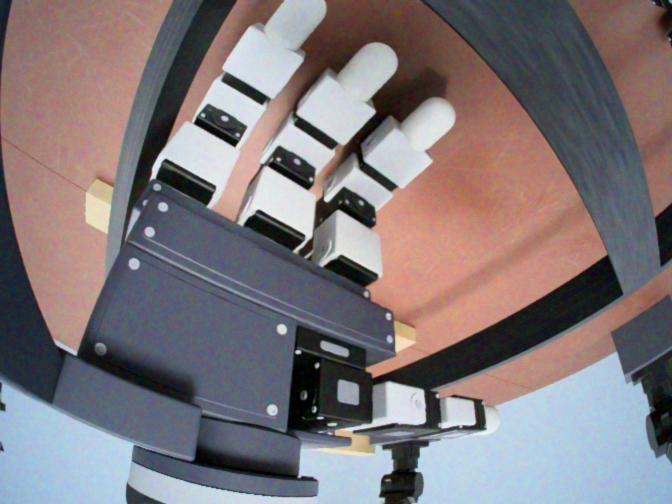

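Request:
move(
  arm1={"target":[1.003,0.01,0.95,0,0.7071,0.7071,0],"speed":0.2},
  arm2={"target":[0.211,0.03,0.95,0,0.7071,-0.7071,0],"speed":0.2},
  arm7={"target":[0.512,-0.02,0.95,0,0.7071,-0.7071,0],"speed":0.2},
  arm3={"target":[-0.310,0.092,0.93,0,1,0,0],"speed":0.2},
  arm4={"target":[-0.788,0.092,0.93,0,1,0,0],"speed":0.25},
)

Request:
move(
  arm1={"joints":{"joint1_rad":0.2,"joint2_rad":1.1,"joint3_rad":1.1,"joint4_rad":-1.5,"joint5_rad":0,"joint6_rad":-1.3},"min_time_s":2.5},
  arm2={"joints":{"joint1_rad":0.48,"joint2_rad":1.6,"joint3_rad":1.35,"joint4_rad":-1.33,"joint5_rad":0,"joint6_rad":0.45,"hand_index_mcp":0.754,"hand_index_pip":0.577,"hand_index_dip":0.696,"hand_middle_mcp":0.754,"hand_middle_pip":0.577,"hand_middle_dip":0.696,"hand_ring_mcp":0.754,"hand_ring_pip":0.577,"hand_ring_dip":0.696},"min_time_s":2.5},
  arm7={"joints":{"joint1_rad":-0.2,"joint2_rad":1.1,"joint3_rad":1.1,"joint4_rad":-1.5,"joint5_rad":0,"joint6_rad":-1.8},"min_time_s":2.5},
  arm3={"target":[-0.310,0.088,0.883,0,1,0,0],"speed":0.06},
  arm4={"target":[-0.788,0.088,0.883,0,1,0,0],"speed":0.06},
  cameras=["cam_high","arm3_cam_wrist","arm4_cam_wrist"],
)

Request:
zoom_image(
  camera="cam_high",
  region=[280, 190, 430, 310],
)

Scene clock: 192.97 s.
Joint torques (N m): arm1=[-1.38 -25.41 13.04 -0.83 -0.26 -0.12] | arm2=[0.91 -23 9.62 0.05 0.11 0.06] | arm3=[0.03 -14.8 13.2 0.34 -0.01 -0.05] | arm4=[1.79 -21.07 11.52 0.12 0.32 0.05] | arm5=[1.08 -6.12 5.71 1.09 0.2 0.18] | arm6=[0.26 -1.03 7.35 0.43 0.15 0.08] | arm7=[-1.03 -30.27 12.86 -2.48 0 -0.01] | arm8=[-2.08 -6.95 14.49 0.1 -0.33 -0.07]
Heat: arm1: hottest joint3_rad 44 °C; arm2: hottest joint3_rad 45 °C; arm3: hottest joint3_rad 37 °C; arm4: hottest joint3_rad 42 °C; arm5: hottest joint3_rad 37 °C; arm6: hottest joint3_rad 35 °C; arm7: hottest joint3_rad 47 °C; arm8: hottest joint3_rad 46 °C.
move: arm1 off_target; arm2 off_target; arm3 off_target; arm4 off_target; arm7 off_target
Joint velocities: within noise
arm1.joint_positions: joint1_rad=-0.332 joint2_rad=+2.091 joint3_rad=+2.013 joint4_rad=-1.520 joint5_rad=+0.000 joint6_rad=-1.910 hand_index_mcp=+0.753 hand_index_abd=+0.003 hand_index_pip=-0.680 hand_index_dip=+0.698 hand_middle_mcp=+0.753 hand_middle_abd=+0.003 hand_middle_pip=-0.680 hand_middle_dip=+0.697 hand_ring_mcp=+0.753 hand_ring_abd=+0.003 hand_ring_pip=-0.680 hand_ring_dip=+0.698 hand_thumb_cmc=+0.714 hand_thumb_axl=+0.677 hand_thumb_mcp=+0.223 hand_thumb_ipl=+0.168 hand_current_limit=+0.780 hand_speed=-0.600
arm1.joint_status: not commanded
arm1.hand_state: goal,goal,goal,goal,goal,goal,goal,goal,goal,goal,goal,goal,goal,goal,goal,goal
arm1.index_mcp_current_ma: -1
arm1.index_abd_current_ma: 8
arm1.index_pip_current_ma: 0
arm1.index_dip_current_ma: -7
arm1.middle_mcp_current_ma: -2
arm1.middle_abd_current_ma: 8
arm1.middle_pip_current_ma: 0
arm1.middle_dip_current_ma: -7
arm1.ring_mcp_current_ma: -2
arm1.ring_abd_current_ma: 6
arm1.ring_pip_current_ma: 0
arm1.ring_dip_current_ma: -6
arm1.thumb_cmc_current_ma: 0
arm1.thumb_axl_current_ma: -2
arm1.thumb_mcp_current_ma: -13
arm1.thumb_ipl_current_ma: -1
arm1.hand_goal_index_mcp: 0.754
arm1.hand_goal_index_abd: 0.000
arm1.hand_goal_index_pip: -0.680
arm1.hand_goal_index_dip: 0.700
arm1.hand_goal_middle_mcp: 0.754
arm1.hand_goal_middle_abd: 0.000
arm1.hand_goal_middle_pip: -0.680
arm1.hand_goal_middle_dip: 0.700
arm1.hand_goal_ring_mcp: 0.754
arm1.hand_goal_ring_abd: 0.000
arm1.hand_goal_ring_pip: -0.680
arm1.hand_goal_ring_dip: 0.700
arm1.hand_goal_thumb_cmc: 0.714
arm1.hand_goal_thumb_axl: 0.678
arm1.hand_goal_thumb_mcp: 0.226
arm1.hand_goal_thumb_ipl: 0.168
arm1.hand: x=+1.0092 y=+0.0155 z=+0.9369 quat_wxyz=(-0.005, +0.708, +0.707, +0.010) (m; scene frame)
arm1.hand_target: x=+1.0031 y=+0.0104 z=+0.9499 quat_wxyz=(+0.000, +0.707, +0.707, +0.000) (m; scene frame)
arm1.hand_status: off_target (0.016 m and 1.3 deg from the pose sent, 0.135 m and 0.5 deg at the start)
arm2.joint_positions: joint1_rad=-0.192 joint2_rad=+2.110 joint3_rad=+1.957 joint4_rad=-1.455 joint5_rad=+0.004 joint6_rad=+1.340 hand_index_mcp=+0.753 hand_index_abd=-0.003 hand_index_pip=-0.680 hand_index_dip=+0.698 hand_middle_mcp=+0.753 hand_middle_abd=-0.004 hand_middle_pip=-0.680 hand_middle_dip=+0.698 hand_ring_mcp=+0.753 hand_ring_abd=-0.003 hand_ring_pip=-0.680 hand_ring_dip=+0.698 hand_thumb_cmc=+0.714 hand_thumb_axl=+0.677 hand_thumb_mcp=+0.222 hand_thumb_ipl=+0.168 hand_current_limit=+0.780 hand_speed=-0.600
arm2.joint_status: not commanded
arm2.hand_state: goal,goal,goal,goal,goal,goal,goal,goal,goal,goal,goal,goal,goal,goal,goal,goal
arm2.index_mcp_current_ma: 0
arm2.index_abd_current_ma: -3
arm2.index_pip_current_ma: 0
arm2.index_dip_current_ma: -2
arm2.middle_mcp_current_ma: -1
arm2.middle_abd_current_ma: -3
arm2.middle_pip_current_ma: 0
arm2.middle_dip_current_ma: -2
arm2.ring_mcp_current_ma: -1
arm2.ring_abd_current_ma: -3
arm2.ring_pip_current_ma: 0
arm2.ring_dip_current_ma: -2
arm2.thumb_cmc_current_ma: 0
arm2.thumb_axl_current_ma: -1
arm2.thumb_mcp_current_ma: -6
arm2.thumb_ipl_current_ma: 0
arm2.hand_goal_index_mcp: 0.754
arm2.hand_goal_index_abd: 0.000
arm2.hand_goal_index_pip: -0.680
arm2.hand_goal_index_dip: 0.700
arm2.hand_goal_middle_mcp: 0.754
arm2.hand_goal_middle_abd: 0.000
arm2.hand_goal_middle_pip: -0.680
arm2.hand_goal_middle_dip: 0.700
arm2.hand_goal_ring_mcp: 0.754
arm2.hand_goal_ring_abd: 0.000
arm2.hand_goal_ring_pip: -0.680
arm2.hand_goal_ring_dip: 0.700
arm2.hand_goal_thumb_cmc: 0.714
arm2.hand_goal_thumb_axl: 0.678
arm2.hand_goal_thumb_mcp: 0.226
arm2.hand_goal_thumb_ipl: 0.168
arm2.hand: x=+0.2101 y=+0.0395 z=+0.9284 quat_wxyz=(-0.017, +0.709, -0.705, -0.010) (m; scene frame)
arm2.hand_target: x=+0.2112 y=+0.0306 z=+0.9500 quat_wxyz=(+0.000, +0.707, -0.707, +0.000) (m; scene frame)
arm2.hand_status: off_target (0.024 m and 2.3 deg from the pose sent, 0.148 m and 1.4 deg at the start)
arm3.joint_positions: joint1_rad=+0.327 joint2_rad=+1.654 joint3_rad=+1.311 joint4_rad=-1.282 joint5_rad=-0.015 joint6_rad=+0.297 hand_index_mcp=+0.754 hand_index_abd=+0.000 hand_index_pip=+0.577 hand_index_dip=+0.696 hand_middle_mcp=+0.754 hand_middle_abd=+0.000 hand_middle_pip=+0.577 hand_middle_dip=+0.696 hand_ring_mcp=+0.754 hand_ring_abd=+0.000 hand_ring_pip=+0.577 hand_ring_dip=+0.696 hand_thumb_cmc=+0.715 hand_thumb_axl=+0.677 hand_thumb_mcp=+0.224 hand_thumb_ipl=+0.168 hand_current_limit=+0.780 hand_speed=-0.600
arm3.joint_status: not commanded
arm3.hand_state: goal,goal,goal,goal,goal,goal,goal,goal,goal,goal,goal,goal,goal,goal,goal,goal
arm3.index_mcp_current_ma: 0
arm3.index_abd_current_ma: 0
arm3.index_pip_current_ma: 0
arm3.index_dip_current_ma: 0
arm3.middle_mcp_current_ma: 0
arm3.middle_abd_current_ma: 0
arm3.middle_pip_current_ma: 0
arm3.middle_dip_current_ma: 0
arm3.ring_mcp_current_ma: 0
arm3.ring_abd_current_ma: 0
arm3.ring_pip_current_ma: 0
arm3.ring_dip_current_ma: 0
arm3.thumb_cmc_current_ma: 1
arm3.thumb_axl_current_ma: 0
arm3.thumb_mcp_current_ma: -2
arm3.thumb_ipl_current_ma: 0
arm3.hand_goal_index_mcp: 0.754
arm3.hand_goal_index_abd: 0.000
arm3.hand_goal_index_pip: 0.576
arm3.hand_goal_index_dip: 0.696
arm3.hand_goal_middle_mcp: 0.754
arm3.hand_goal_middle_abd: 0.000
arm3.hand_goal_middle_pip: 0.576
arm3.hand_goal_middle_dip: 0.696
arm3.hand_goal_ring_mcp: 0.754
arm3.hand_goal_ring_abd: 0.000
arm3.hand_goal_ring_pip: 0.576
arm3.hand_goal_ring_dip: 0.696
arm3.hand_goal_thumb_cmc: 0.714
arm3.hand_goal_thumb_axl: 0.678
arm3.hand_goal_thumb_mcp: 0.226
arm3.hand_goal_thumb_ipl: 0.168
arm3.hand: x=-0.3125 y=+0.1149 z=+0.9099 quat_wxyz=(-0.026, +1.000, -0.001, -0.009) (m; scene frame)
arm3.hand_target: x=-0.3105 y=+0.0934 z=+0.9304 quat_wxyz=(+0.000, +1.000, +0.000, +0.000) (m; scene frame)
arm3.hand_status: off_target (0.031 m and 3.2 deg from the pose sent, 0.032 m and 0.5 deg at the start)
arm4.joint_positions: joint1_rad=+0.704 joint2_rad=+2.020 joint3_rad=+1.773 joint4_rad=-1.378 joint5_rad=+0.005 joint6_rad=+0.674 hand_index_mcp=+0.753 hand_index_abd=+0.002 hand_index_pip=+0.576 hand_index_dip=+0.696 hand_middle_mcp=+0.753 hand_middle_abd=-0.002 hand_middle_pip=+0.578 hand_middle_dip=+0.699 hand_ring_mcp=+0.755 hand_ring_abd=+0.000 hand_ring_pip=+0.578 hand_ring_dip=+0.699 hand_thumb_cmc=+0.714 hand_thumb_axl=+0.677 hand_thumb_mcp=+0.222 hand_thumb_ipl=+0.168 hand_current_limit=+0.780 hand_speed=-0.600
arm4.joint_status: not commanded
arm4.hand_state: goal,goal,goal,goal,goal,goal,goal,goal,goal,goal,goal,goal,goal,goal,goal,goal
arm4.index_mcp_current_ma: -3
arm4.index_abd_current_ma: 5
arm4.index_pip_current_ma: 1
arm4.index_dip_current_ma: -1
arm4.middle_mcp_current_ma: -2
arm4.middle_abd_current_ma: -5
arm4.middle_pip_current_ma: 5
arm4.middle_dip_current_ma: 8
arm4.ring_mcp_current_ma: 2
arm4.ring_abd_current_ma: 1
arm4.ring_pip_current_ma: 8
arm4.ring_dip_current_ma: 9
arm4.thumb_cmc_current_ma: 1
arm4.thumb_axl_current_ma: -3
arm4.thumb_mcp_current_ma: -17
arm4.thumb_ipl_current_ma: -1
arm4.hand_goal_index_mcp: 0.754
arm4.hand_goal_index_abd: 0.000
arm4.hand_goal_index_pip: 0.576
arm4.hand_goal_index_dip: 0.696
arm4.hand_goal_middle_mcp: 0.754
arm4.hand_goal_middle_abd: 0.000
arm4.hand_goal_middle_pip: 0.576
arm4.hand_goal_middle_dip: 0.696
arm4.hand_goal_ring_mcp: 0.754
arm4.hand_goal_ring_abd: 0.000
arm4.hand_goal_ring_pip: 0.576
arm4.hand_goal_ring_dip: 0.696
arm4.hand_goal_thumb_cmc: 0.714
arm4.hand_goal_thumb_axl: 0.678
arm4.hand_goal_thumb_mcp: 0.226
arm4.hand_goal_thumb_ipl: 0.168
arm4.hand: x=-0.8009 y=+0.1033 z=+0.9064 quat_wxyz=(-0.019, +1.000, +0.003, -0.014) (m; scene frame)
arm4.hand_target: x=-0.7888 y=+0.0929 z=+0.9303 quat_wxyz=(+0.000, +1.000, +0.000, +0.000) (m; scene frame)
arm4.hand_status: off_target (0.029 m and 2.7 deg from the pose sent, 0.251 m and 1.7 deg at the start)
arm5, arm6, arm8: as last shown
arm6.joint_positions: joint1_rad=-0.371 joint2_rad=+0.704 joint3_rad=+0.835 joint4_rad=-1.687 joint5_rad=-0.006 joint6_rad=-0.366 hand_index_mcp=-0.376 hand_index_abd=+0.003 hand_index_pip=-0.621 hand_index_dip=-0.507 hand_middle_mcp=-0.371 hand_middle_abd=+0.001 hand_middle_pip=-0.625 hand_middle_dip=-0.509 hand_ring_mcp=-0.379 hand_ring_abd=+0.002 hand_ring_pip=-0.619 hand_ring_dip=-0.508 hand_thumb_cmc=+0.714 hand_thumb_axl=+0.677 hand_thumb_mcp=+0.223 hand_thumb_ipl=+0.168 hand_current_limit=+0.400 hand_speed=-0.600
arm7.joint_positions: joint1_rad=-0.235 joint2_rad=+2.110 joint3_rad=+1.824 joint4_rad=-1.392 joint5_rad=-0.017 joint6_rad=-1.858 hand_index_mcp=+0.754 hand_index_abd=+0.003 hand_index_pip=-0.680 hand_index_dip=+0.698 hand_middle_mcp=+0.754 hand_middle_abd=+0.001 hand_middle_pip=-0.680 hand_middle_dip=+0.697 hand_ring_mcp=+0.770 hand_ring_abd=+0.069 hand_ring_pip=-0.674 hand_ring_dip=+0.697 hand_thumb_cmc=+0.714 hand_thumb_axl=+0.677 hand_thumb_mcp=+0.222 hand_thumb_ipl=+0.168 hand_current_limit=+0.780 hand_speed=-0.600
arm7.joint_status: not commanded
arm7.hand_state: goal,goal,goal,goal,goal,goal,goal,goal,goal,blocked,goal,goal,goal,goal,goal,goal
arm7.index_mcp_current_ma: 0
arm7.index_abd_current_ma: 4
arm7.index_pip_current_ma: 0
arm7.index_dip_current_ma: -4
arm7.middle_mcp_current_ma: -1
arm7.middle_abd_current_ma: 1
arm7.middle_pip_current_ma: 0
arm7.middle_dip_current_ma: -5
arm7.ring_mcp_current_ma: 49
arm7.ring_abd_current_ma: 215
arm7.ring_pip_current_ma: 15
arm7.ring_dip_current_ma: -5
arm7.thumb_cmc_current_ma: 0
arm7.thumb_axl_current_ma: -1
arm7.thumb_mcp_current_ma: -10
arm7.thumb_ipl_current_ma: -1
arm7.hand_goal_index_mcp: 0.754
arm7.hand_goal_index_abd: 0.000
arm7.hand_goal_index_pip: -0.680
arm7.hand_goal_index_dip: 0.700
arm7.hand_goal_middle_mcp: 0.754
arm7.hand_goal_middle_abd: 0.000
arm7.hand_goal_middle_pip: -0.680
arm7.hand_goal_middle_dip: 0.700
arm7.hand_goal_ring_mcp: 0.754
arm7.hand_goal_ring_abd: 0.000
arm7.hand_goal_ring_pip: -0.680
arm7.hand_goal_ring_dip: 0.700
arm7.hand_goal_thumb_cmc: 0.714
arm7.hand_goal_thumb_axl: 0.678
arm7.hand_goal_thumb_mcp: 0.226
arm7.hand_goal_thumb_ipl: 0.168
arm7.hand: x=+0.5018 y=-0.0344 z=+0.8443 quat_wxyz=(-0.050, -0.707, +0.705, -0.025) (m; scene frame)
arm7.hand_target: x=+0.5091 y=-0.0261 z=+0.9381 quat_wxyz=(+0.001, -0.707, +0.707, +0.001) (m; scene frame)
arm7.hand_status: off_target (0.107 m and 6.5 deg from the pose sent, 0.149 m and 1.2 deg at the start; pose on its path clipped on 36 of 62 steps)
pictures: none

Scene clock: 196.10 s.
Joint torques (N m): arm1=[-0.73 -7.36 9.52 0.35 -0.19 0.03] | arm2=[0.26 -15.91 6.9 0.76 0.02 -0.14] | arm3=[0.67 -15.79 8.24 0.65 -0.1 -0.08] | arm4=[0.67 -20.66 8.2 1.02 0.56 -0.12] | arm5=[0.91 -6.01 5.7 1.09 0.21 0.19] | arm6=[0.26 -1.03 7.36 0.43 0.15 0.08] | arm7=[0.73 -6.24 7.64 0.18 -0.02 0.14] | arm8=[-2.08 -6.89 14.49 0.1 -0.33 -0.08]
Heat: arm1: hottest joint3_rad 44 °C; arm2: hottest joint3_rad 45 °C; arm3: hottest joint3_rad 37 °C; arm4: hottest joint3_rad 42 °C; arm5: hottest joint3_rad 37 °C; arm6: hottest joint3_rad 35 °C; arm7: hottest joint3_rad 47 °C; arm8: hottest joint3_rad 46 °C.
move: arm1 done; arm2 done; arm3 done; arm4 off_target; arm7 done
Joint velocities: within noise
arm1.joint_positions: joint1_rad=+0.196 joint2_rad=+1.100 joint3_rad=+1.105 joint4_rad=-1.514 joint5_rad=+0.000 joint6_rad=-1.308 hand_index_mcp=+0.754 hand_index_abd=+0.003 hand_index_pip=-0.680 hand_index_dip=+0.698 hand_middle_mcp=+0.754 hand_middle_abd=+0.003 hand_middle_pip=-0.680 hand_middle_dip=+0.697 hand_ring_mcp=+0.754 hand_ring_abd=+0.002 hand_ring_pip=-0.680 hand_ring_dip=+0.698 hand_thumb_cmc=+0.714 hand_thumb_axl=+0.677 hand_thumb_mcp=+0.223 hand_thumb_ipl=+0.168 hand_current_limit=+0.780 hand_speed=-0.600
arm1.joint_status: all done
arm1.hand_state: goal,goal,goal,goal,goal,goal,goal,goal,goal,goal,goal,goal,goal,goal,goal,goal
arm1.index_mcp_current_ma: 0
arm1.index_abd_current_ma: 7
arm1.index_pip_current_ma: 0
arm1.index_dip_current_ma: -7
arm1.middle_mcp_current_ma: 0
arm1.middle_abd_current_ma: 7
arm1.middle_pip_current_ma: 0
arm1.middle_dip_current_ma: -7
arm1.ring_mcp_current_ma: 0
arm1.ring_abd_current_ma: 6
arm1.ring_pip_current_ma: 0
arm1.ring_dip_current_ma: -6
arm1.thumb_cmc_current_ma: 0
arm1.thumb_axl_current_ma: -2
arm1.thumb_mcp_current_ma: -13
arm1.thumb_ipl_current_ma: -1
arm1.hand_goal_index_mcp: 0.754
arm1.hand_goal_index_abd: 0.000
arm1.hand_goal_index_pip: -0.680
arm1.hand_goal_index_dip: 0.700
arm1.hand_goal_middle_mcp: 0.754
arm1.hand_goal_middle_abd: 0.000
arm1.hand_goal_middle_pip: -0.680
arm1.hand_goal_middle_dip: 0.700
arm1.hand_goal_ring_mcp: 0.754
arm1.hand_goal_ring_abd: 0.000
arm1.hand_goal_ring_pip: -0.680
arm1.hand_goal_ring_dip: 0.700
arm1.hand_goal_thumb_cmc: 0.714
arm1.hand_goal_thumb_axl: 0.678
arm1.hand_goal_thumb_mcp: 0.226
arm1.hand_goal_thumb_ipl: 0.168
arm1.hand: x=+1.2798 y=+0.3131 z=+1.0434 quat_wxyz=(+0.027, +0.733, +0.680, -0.018) (m; scene frame)
arm1.hand_target: x=+1.2813 y=+0.3109 z=+1.0421 quat_wxyz=(+0.031, +0.734, +0.678, -0.020) (m; scene frame)
arm1.hand_status: not commanded
arm2.joint_positions: joint1_rad=+0.483 joint2_rad=+1.616 joint3_rad=+1.350 joint4_rad=-1.340 joint5_rad=+0.000 joint6_rad=+0.460 hand_index_mcp=+0.751 hand_index_abd=-0.003 hand_index_pip=+0.575 hand_index_dip=+0.694 hand_middle_mcp=+0.752 hand_middle_abd=+0.000 hand_middle_pip=+0.575 hand_middle_dip=+0.693 hand_ring_mcp=+0.752 hand_ring_abd=+0.002 hand_ring_pip=+0.575 hand_ring_dip=+0.693 hand_thumb_cmc=+0.714 hand_thumb_axl=+0.677 hand_thumb_mcp=+0.222 hand_thumb_ipl=+0.168 hand_current_limit=+0.780 hand_speed=-0.600
arm2.joint_status: all done
arm2.hand_state: goal,goal,goal,goal,goal,goal,goal,goal,goal,goal,goal,goal,goal,goal,goal,goal
arm2.index_mcp_current_ma: -3
arm2.index_abd_current_ma: -3
arm2.index_pip_current_ma: -3
arm2.index_dip_current_ma: -2
arm2.middle_mcp_current_ma: -3
arm2.middle_abd_current_ma: 0
arm2.middle_pip_current_ma: -3
arm2.middle_dip_current_ma: -3
arm2.ring_mcp_current_ma: -2
arm2.ring_abd_current_ma: 1
arm2.ring_pip_current_ma: -3
arm2.ring_dip_current_ma: -3
arm2.thumb_cmc_current_ma: 0
arm2.thumb_axl_current_ma: -1
arm2.thumb_mcp_current_ma: -6
arm2.thumb_ipl_current_ma: 0
arm2.hand_goal_index_mcp: 0.754
arm2.hand_goal_index_abd: 0.000
arm2.hand_goal_index_pip: 0.578
arm2.hand_goal_index_dip: 0.696
arm2.hand_goal_middle_mcp: 0.754
arm2.hand_goal_middle_abd: 0.000
arm2.hand_goal_middle_pip: 0.578
arm2.hand_goal_middle_dip: 0.696
arm2.hand_goal_ring_mcp: 0.754
arm2.hand_goal_ring_abd: 0.000
arm2.hand_goal_ring_pip: 0.578
arm2.hand_goal_ring_dip: 0.696
arm2.hand_goal_thumb_cmc: 0.714
arm2.hand_goal_thumb_axl: 0.678
arm2.hand_goal_thumb_mcp: 0.226
arm2.hand_goal_thumb_ipl: 0.168
arm2.hand: x=+0.6185 y=+0.1379 z=+0.9708 quat_wxyz=(-0.017, +1.000, -0.006, -0.005) (m; scene frame)
arm2.hand_target: x=+0.6186 y=+0.1352 z=+0.9798 quat_wxyz=(-0.005, +1.000, -0.003, +0.001) (m; scene frame)
arm2.hand_status: not commanded
arm3.joint_positions: joint1_rad=+0.327 joint2_rad=+1.709 joint3_rad=+1.304 joint4_rad=-1.168 joint5_rad=-0.015 joint6_rad=+0.296 hand_index_mcp=+0.754 hand_index_abd=+0.000 hand_index_pip=+0.577 hand_index_dip=+0.696 hand_middle_mcp=+0.754 hand_middle_abd=+0.000 hand_middle_pip=+0.577 hand_middle_dip=+0.696 hand_ring_mcp=+0.754 hand_ring_abd=+0.000 hand_ring_pip=+0.577 hand_ring_dip=+0.696 hand_thumb_cmc=+0.715 hand_thumb_axl=+0.677 hand_thumb_mcp=+0.224 hand_thumb_ipl=+0.168 hand_current_limit=+0.780 hand_speed=-0.600
arm3.joint_status: not commanded
arm3.hand_state: goal,goal,goal,goal,goal,goal,goal,goal,goal,goal,goal,goal,goal,goal,goal,goal
arm3.index_mcp_current_ma: 0
arm3.index_abd_current_ma: 0
arm3.index_pip_current_ma: 0
arm3.index_dip_current_ma: 0
arm3.middle_mcp_current_ma: 0
arm3.middle_abd_current_ma: 0
arm3.middle_pip_current_ma: 0
arm3.middle_dip_current_ma: 0
arm3.ring_mcp_current_ma: 0
arm3.ring_abd_current_ma: 0
arm3.ring_pip_current_ma: 0
arm3.ring_dip_current_ma: 0
arm3.thumb_cmc_current_ma: 1
arm3.thumb_axl_current_ma: 0
arm3.thumb_mcp_current_ma: -2
arm3.thumb_ipl_current_ma: 0
arm3.hand_goal_index_mcp: 0.754
arm3.hand_goal_index_abd: 0.000
arm3.hand_goal_index_pip: 0.576
arm3.hand_goal_index_dip: 0.696
arm3.hand_goal_middle_mcp: 0.754
arm3.hand_goal_middle_abd: 0.000
arm3.hand_goal_middle_pip: 0.576
arm3.hand_goal_middle_dip: 0.696
arm3.hand_goal_ring_mcp: 0.754
arm3.hand_goal_ring_abd: 0.000
arm3.hand_goal_ring_pip: 0.576
arm3.hand_goal_ring_dip: 0.696
arm3.hand_goal_thumb_cmc: 0.714
arm3.hand_goal_thumb_axl: 0.678
arm3.hand_goal_thumb_mcp: 0.226
arm3.hand_goal_thumb_ipl: 0.168
arm3.hand: x=-0.3055 y=+0.0910 z=+0.8856 quat_wxyz=(-0.001, +1.000, +0.000, -0.001) (m; scene frame)
arm3.hand_target: x=-0.3100 y=+0.0880 z=+0.8831 quat_wxyz=(+0.000, +1.000, +0.000, +0.000) (m; scene frame)
arm3.hand_status: done (0.006 m and 0.2 deg from the pose sent, 0.038 m and 3.2 deg at the start)
arm4.joint_positions: joint1_rad=+0.717 joint2_rad=+2.054 joint3_rad=+1.761 joint4_rad=-1.303 joint5_rad=+0.000 joint6_rad=+0.688 hand_index_mcp=+0.784 hand_index_abd=+0.001 hand_index_pip=+0.588 hand_index_dip=+0.695 hand_middle_mcp=+0.754 hand_middle_abd=+0.003 hand_middle_pip=+0.578 hand_middle_dip=+0.698 hand_ring_mcp=+0.753 hand_ring_abd=+0.003 hand_ring_pip=+0.578 hand_ring_dip=+0.699 hand_thumb_cmc=+0.714 hand_thumb_axl=+0.677 hand_thumb_mcp=+0.222 hand_thumb_ipl=+0.168 hand_current_limit=+0.780 hand_speed=-0.600
arm4.joint_status: not commanded
arm4.hand_state: blocked,goal,goal,goal,goal,goal,goal,goal,goal,goal,goal,goal,goal,goal,goal,goal
arm4.index_mcp_current_ma: 130
arm4.index_abd_current_ma: 2
arm4.index_pip_current_ma: 46
arm4.index_dip_current_ma: -2
arm4.middle_mcp_current_ma: 1
arm4.middle_abd_current_ma: 8
arm4.middle_pip_current_ma: 6
arm4.middle_dip_current_ma: 7
arm4.ring_mcp_current_ma: -2
arm4.ring_abd_current_ma: 8
arm4.ring_pip_current_ma: 7
arm4.ring_dip_current_ma: 9
arm4.thumb_cmc_current_ma: 0
arm4.thumb_axl_current_ma: -3
arm4.thumb_mcp_current_ma: -18
arm4.thumb_ipl_current_ma: -1
arm4.hand_goal_index_mcp: 0.754
arm4.hand_goal_index_abd: 0.000
arm4.hand_goal_index_pip: 0.576
arm4.hand_goal_index_dip: 0.696
arm4.hand_goal_middle_mcp: 0.754
arm4.hand_goal_middle_abd: 0.000
arm4.hand_goal_middle_pip: 0.576
arm4.hand_goal_middle_dip: 0.696
arm4.hand_goal_ring_mcp: 0.754
arm4.hand_goal_ring_abd: 0.000
arm4.hand_goal_ring_pip: 0.576
arm4.hand_goal_ring_dip: 0.696
arm4.hand_goal_thumb_cmc: 0.714
arm4.hand_goal_thumb_axl: 0.678
arm4.hand_goal_thumb_mcp: 0.226
arm4.hand_goal_thumb_ipl: 0.168
arm4.hand: x=-0.7858 y=+0.0987 z=+0.8828 quat_wxyz=(-0.009, +1.000, +0.003, -0.003) (m; scene frame)
arm4.hand_target: x=-0.7882 y=+0.0882 z=+0.8831 quat_wxyz=(+0.000, +1.000, +0.000, +0.000) (m; scene frame)
arm4.hand_status: off_target (0.011 m and 1.2 deg from the pose sent, 0.031 m and 2.8 deg at the start)
arm5, arm6, arm8: as last shown
arm7.joint_positions: joint1_rad=-0.209 joint2_rad=+1.098 joint3_rad=+1.099 joint4_rad=-1.493 joint5_rad=-0.003 joint6_rad=-1.811 hand_index_mcp=+0.755 hand_index_abd=+0.002 hand_index_pip=-0.678 hand_index_dip=+0.698 hand_middle_mcp=+0.756 hand_middle_abd=+0.001 hand_middle_pip=-0.678 hand_middle_dip=+0.698 hand_ring_mcp=+0.757 hand_ring_abd=+0.003 hand_ring_pip=-0.674 hand_ring_dip=+0.702 hand_thumb_cmc=+0.714 hand_thumb_axl=+0.677 hand_thumb_mcp=+0.221 hand_thumb_ipl=+0.168 hand_current_limit=+0.780 hand_speed=-0.600
arm7.joint_status: all done
arm7.hand_state: goal,goal,goal,goal,goal,goal,goal,goal,goal,goal,goal,goal,goal,goal,goal,goal
arm7.index_mcp_current_ma: 3
arm7.index_abd_current_ma: 3
arm7.index_pip_current_ma: 3
arm7.index_dip_current_ma: -4
arm7.middle_mcp_current_ma: 3
arm7.middle_abd_current_ma: 1
arm7.middle_pip_current_ma: 3
arm7.middle_dip_current_ma: -4
arm7.ring_mcp_current_ma: 6
arm7.ring_abd_current_ma: 5
arm7.ring_pip_current_ma: 14
arm7.ring_dip_current_ma: 4
arm7.thumb_cmc_current_ma: 0
arm7.thumb_axl_current_ma: -1
arm7.thumb_mcp_current_ma: -14
arm7.thumb_ipl_current_ma: -1
arm7.hand_goal_index_mcp: 0.754
arm7.hand_goal_index_abd: 0.000
arm7.hand_goal_index_pip: -0.680
arm7.hand_goal_index_dip: 0.700
arm7.hand_goal_middle_mcp: 0.754
arm7.hand_goal_middle_abd: 0.000
arm7.hand_goal_middle_pip: -0.680
arm7.hand_goal_middle_dip: 0.700
arm7.hand_goal_ring_mcp: 0.754
arm7.hand_goal_ring_abd: 0.000
arm7.hand_goal_ring_pip: -0.680
arm7.hand_goal_ring_dip: 0.700
arm7.hand_goal_thumb_cmc: 0.714
arm7.hand_goal_thumb_axl: 0.678
arm7.hand_goal_thumb_mcp: 0.226
arm7.hand_goal_thumb_ipl: 0.168
arm7.hand: x=+0.4101 y=-0.3209 z=+1.0302 quat_wxyz=(+0.034, -0.701, +0.712, +0.015) (m; scene frame)
arm7.hand_target: x=+0.4077 y=-0.3214 z=+1.0297 quat_wxyz=(+0.031, -0.700, +0.713, +0.012) (m; scene frame)
arm7.hand_status: not commanded
pictures: arm3_cam_wrist, arm4_cam_wrist, cam_high
led back after a hold (arm2 arm): the arm was led back toward your command in small steps, so it may still be short of it.
joint command not followed: on one or more control steps a check withheld the commanded joint targets of the arm2 arm, and it was not sent them on those steps.
cause: the commanded joint targets, or the way to them, would bring a part of the robot too close to another arm (a part of this arm and the arm7 arm's hand, along the way the arms are being sent, or toward where that arm still pushes).

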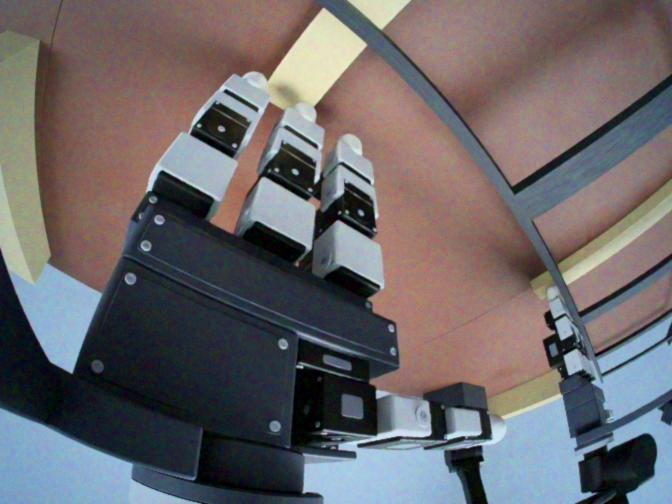

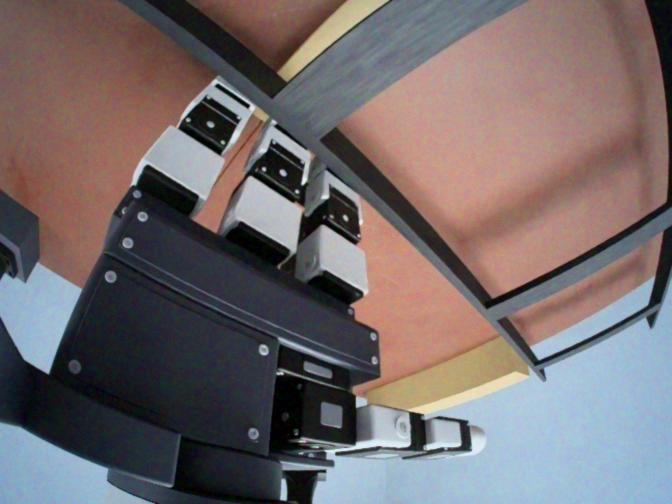

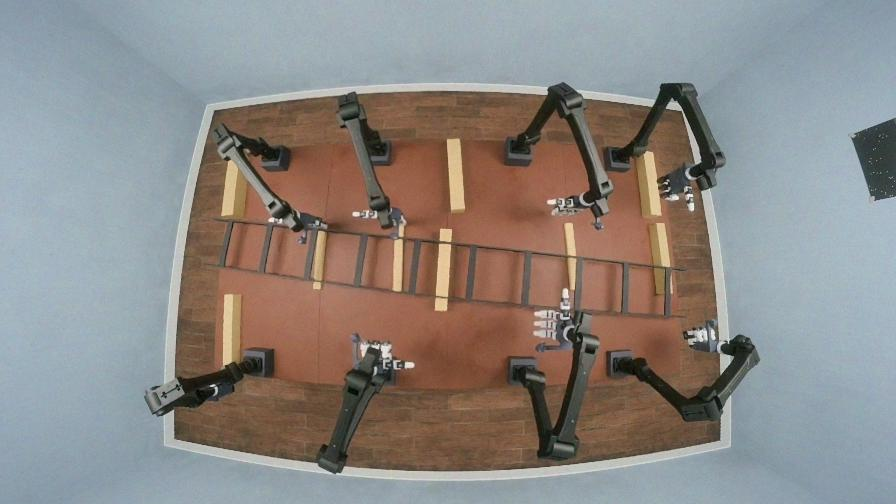

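Scaled by 3.360 from the camera's 896x504 image, which has a finer 1280x720 frame.

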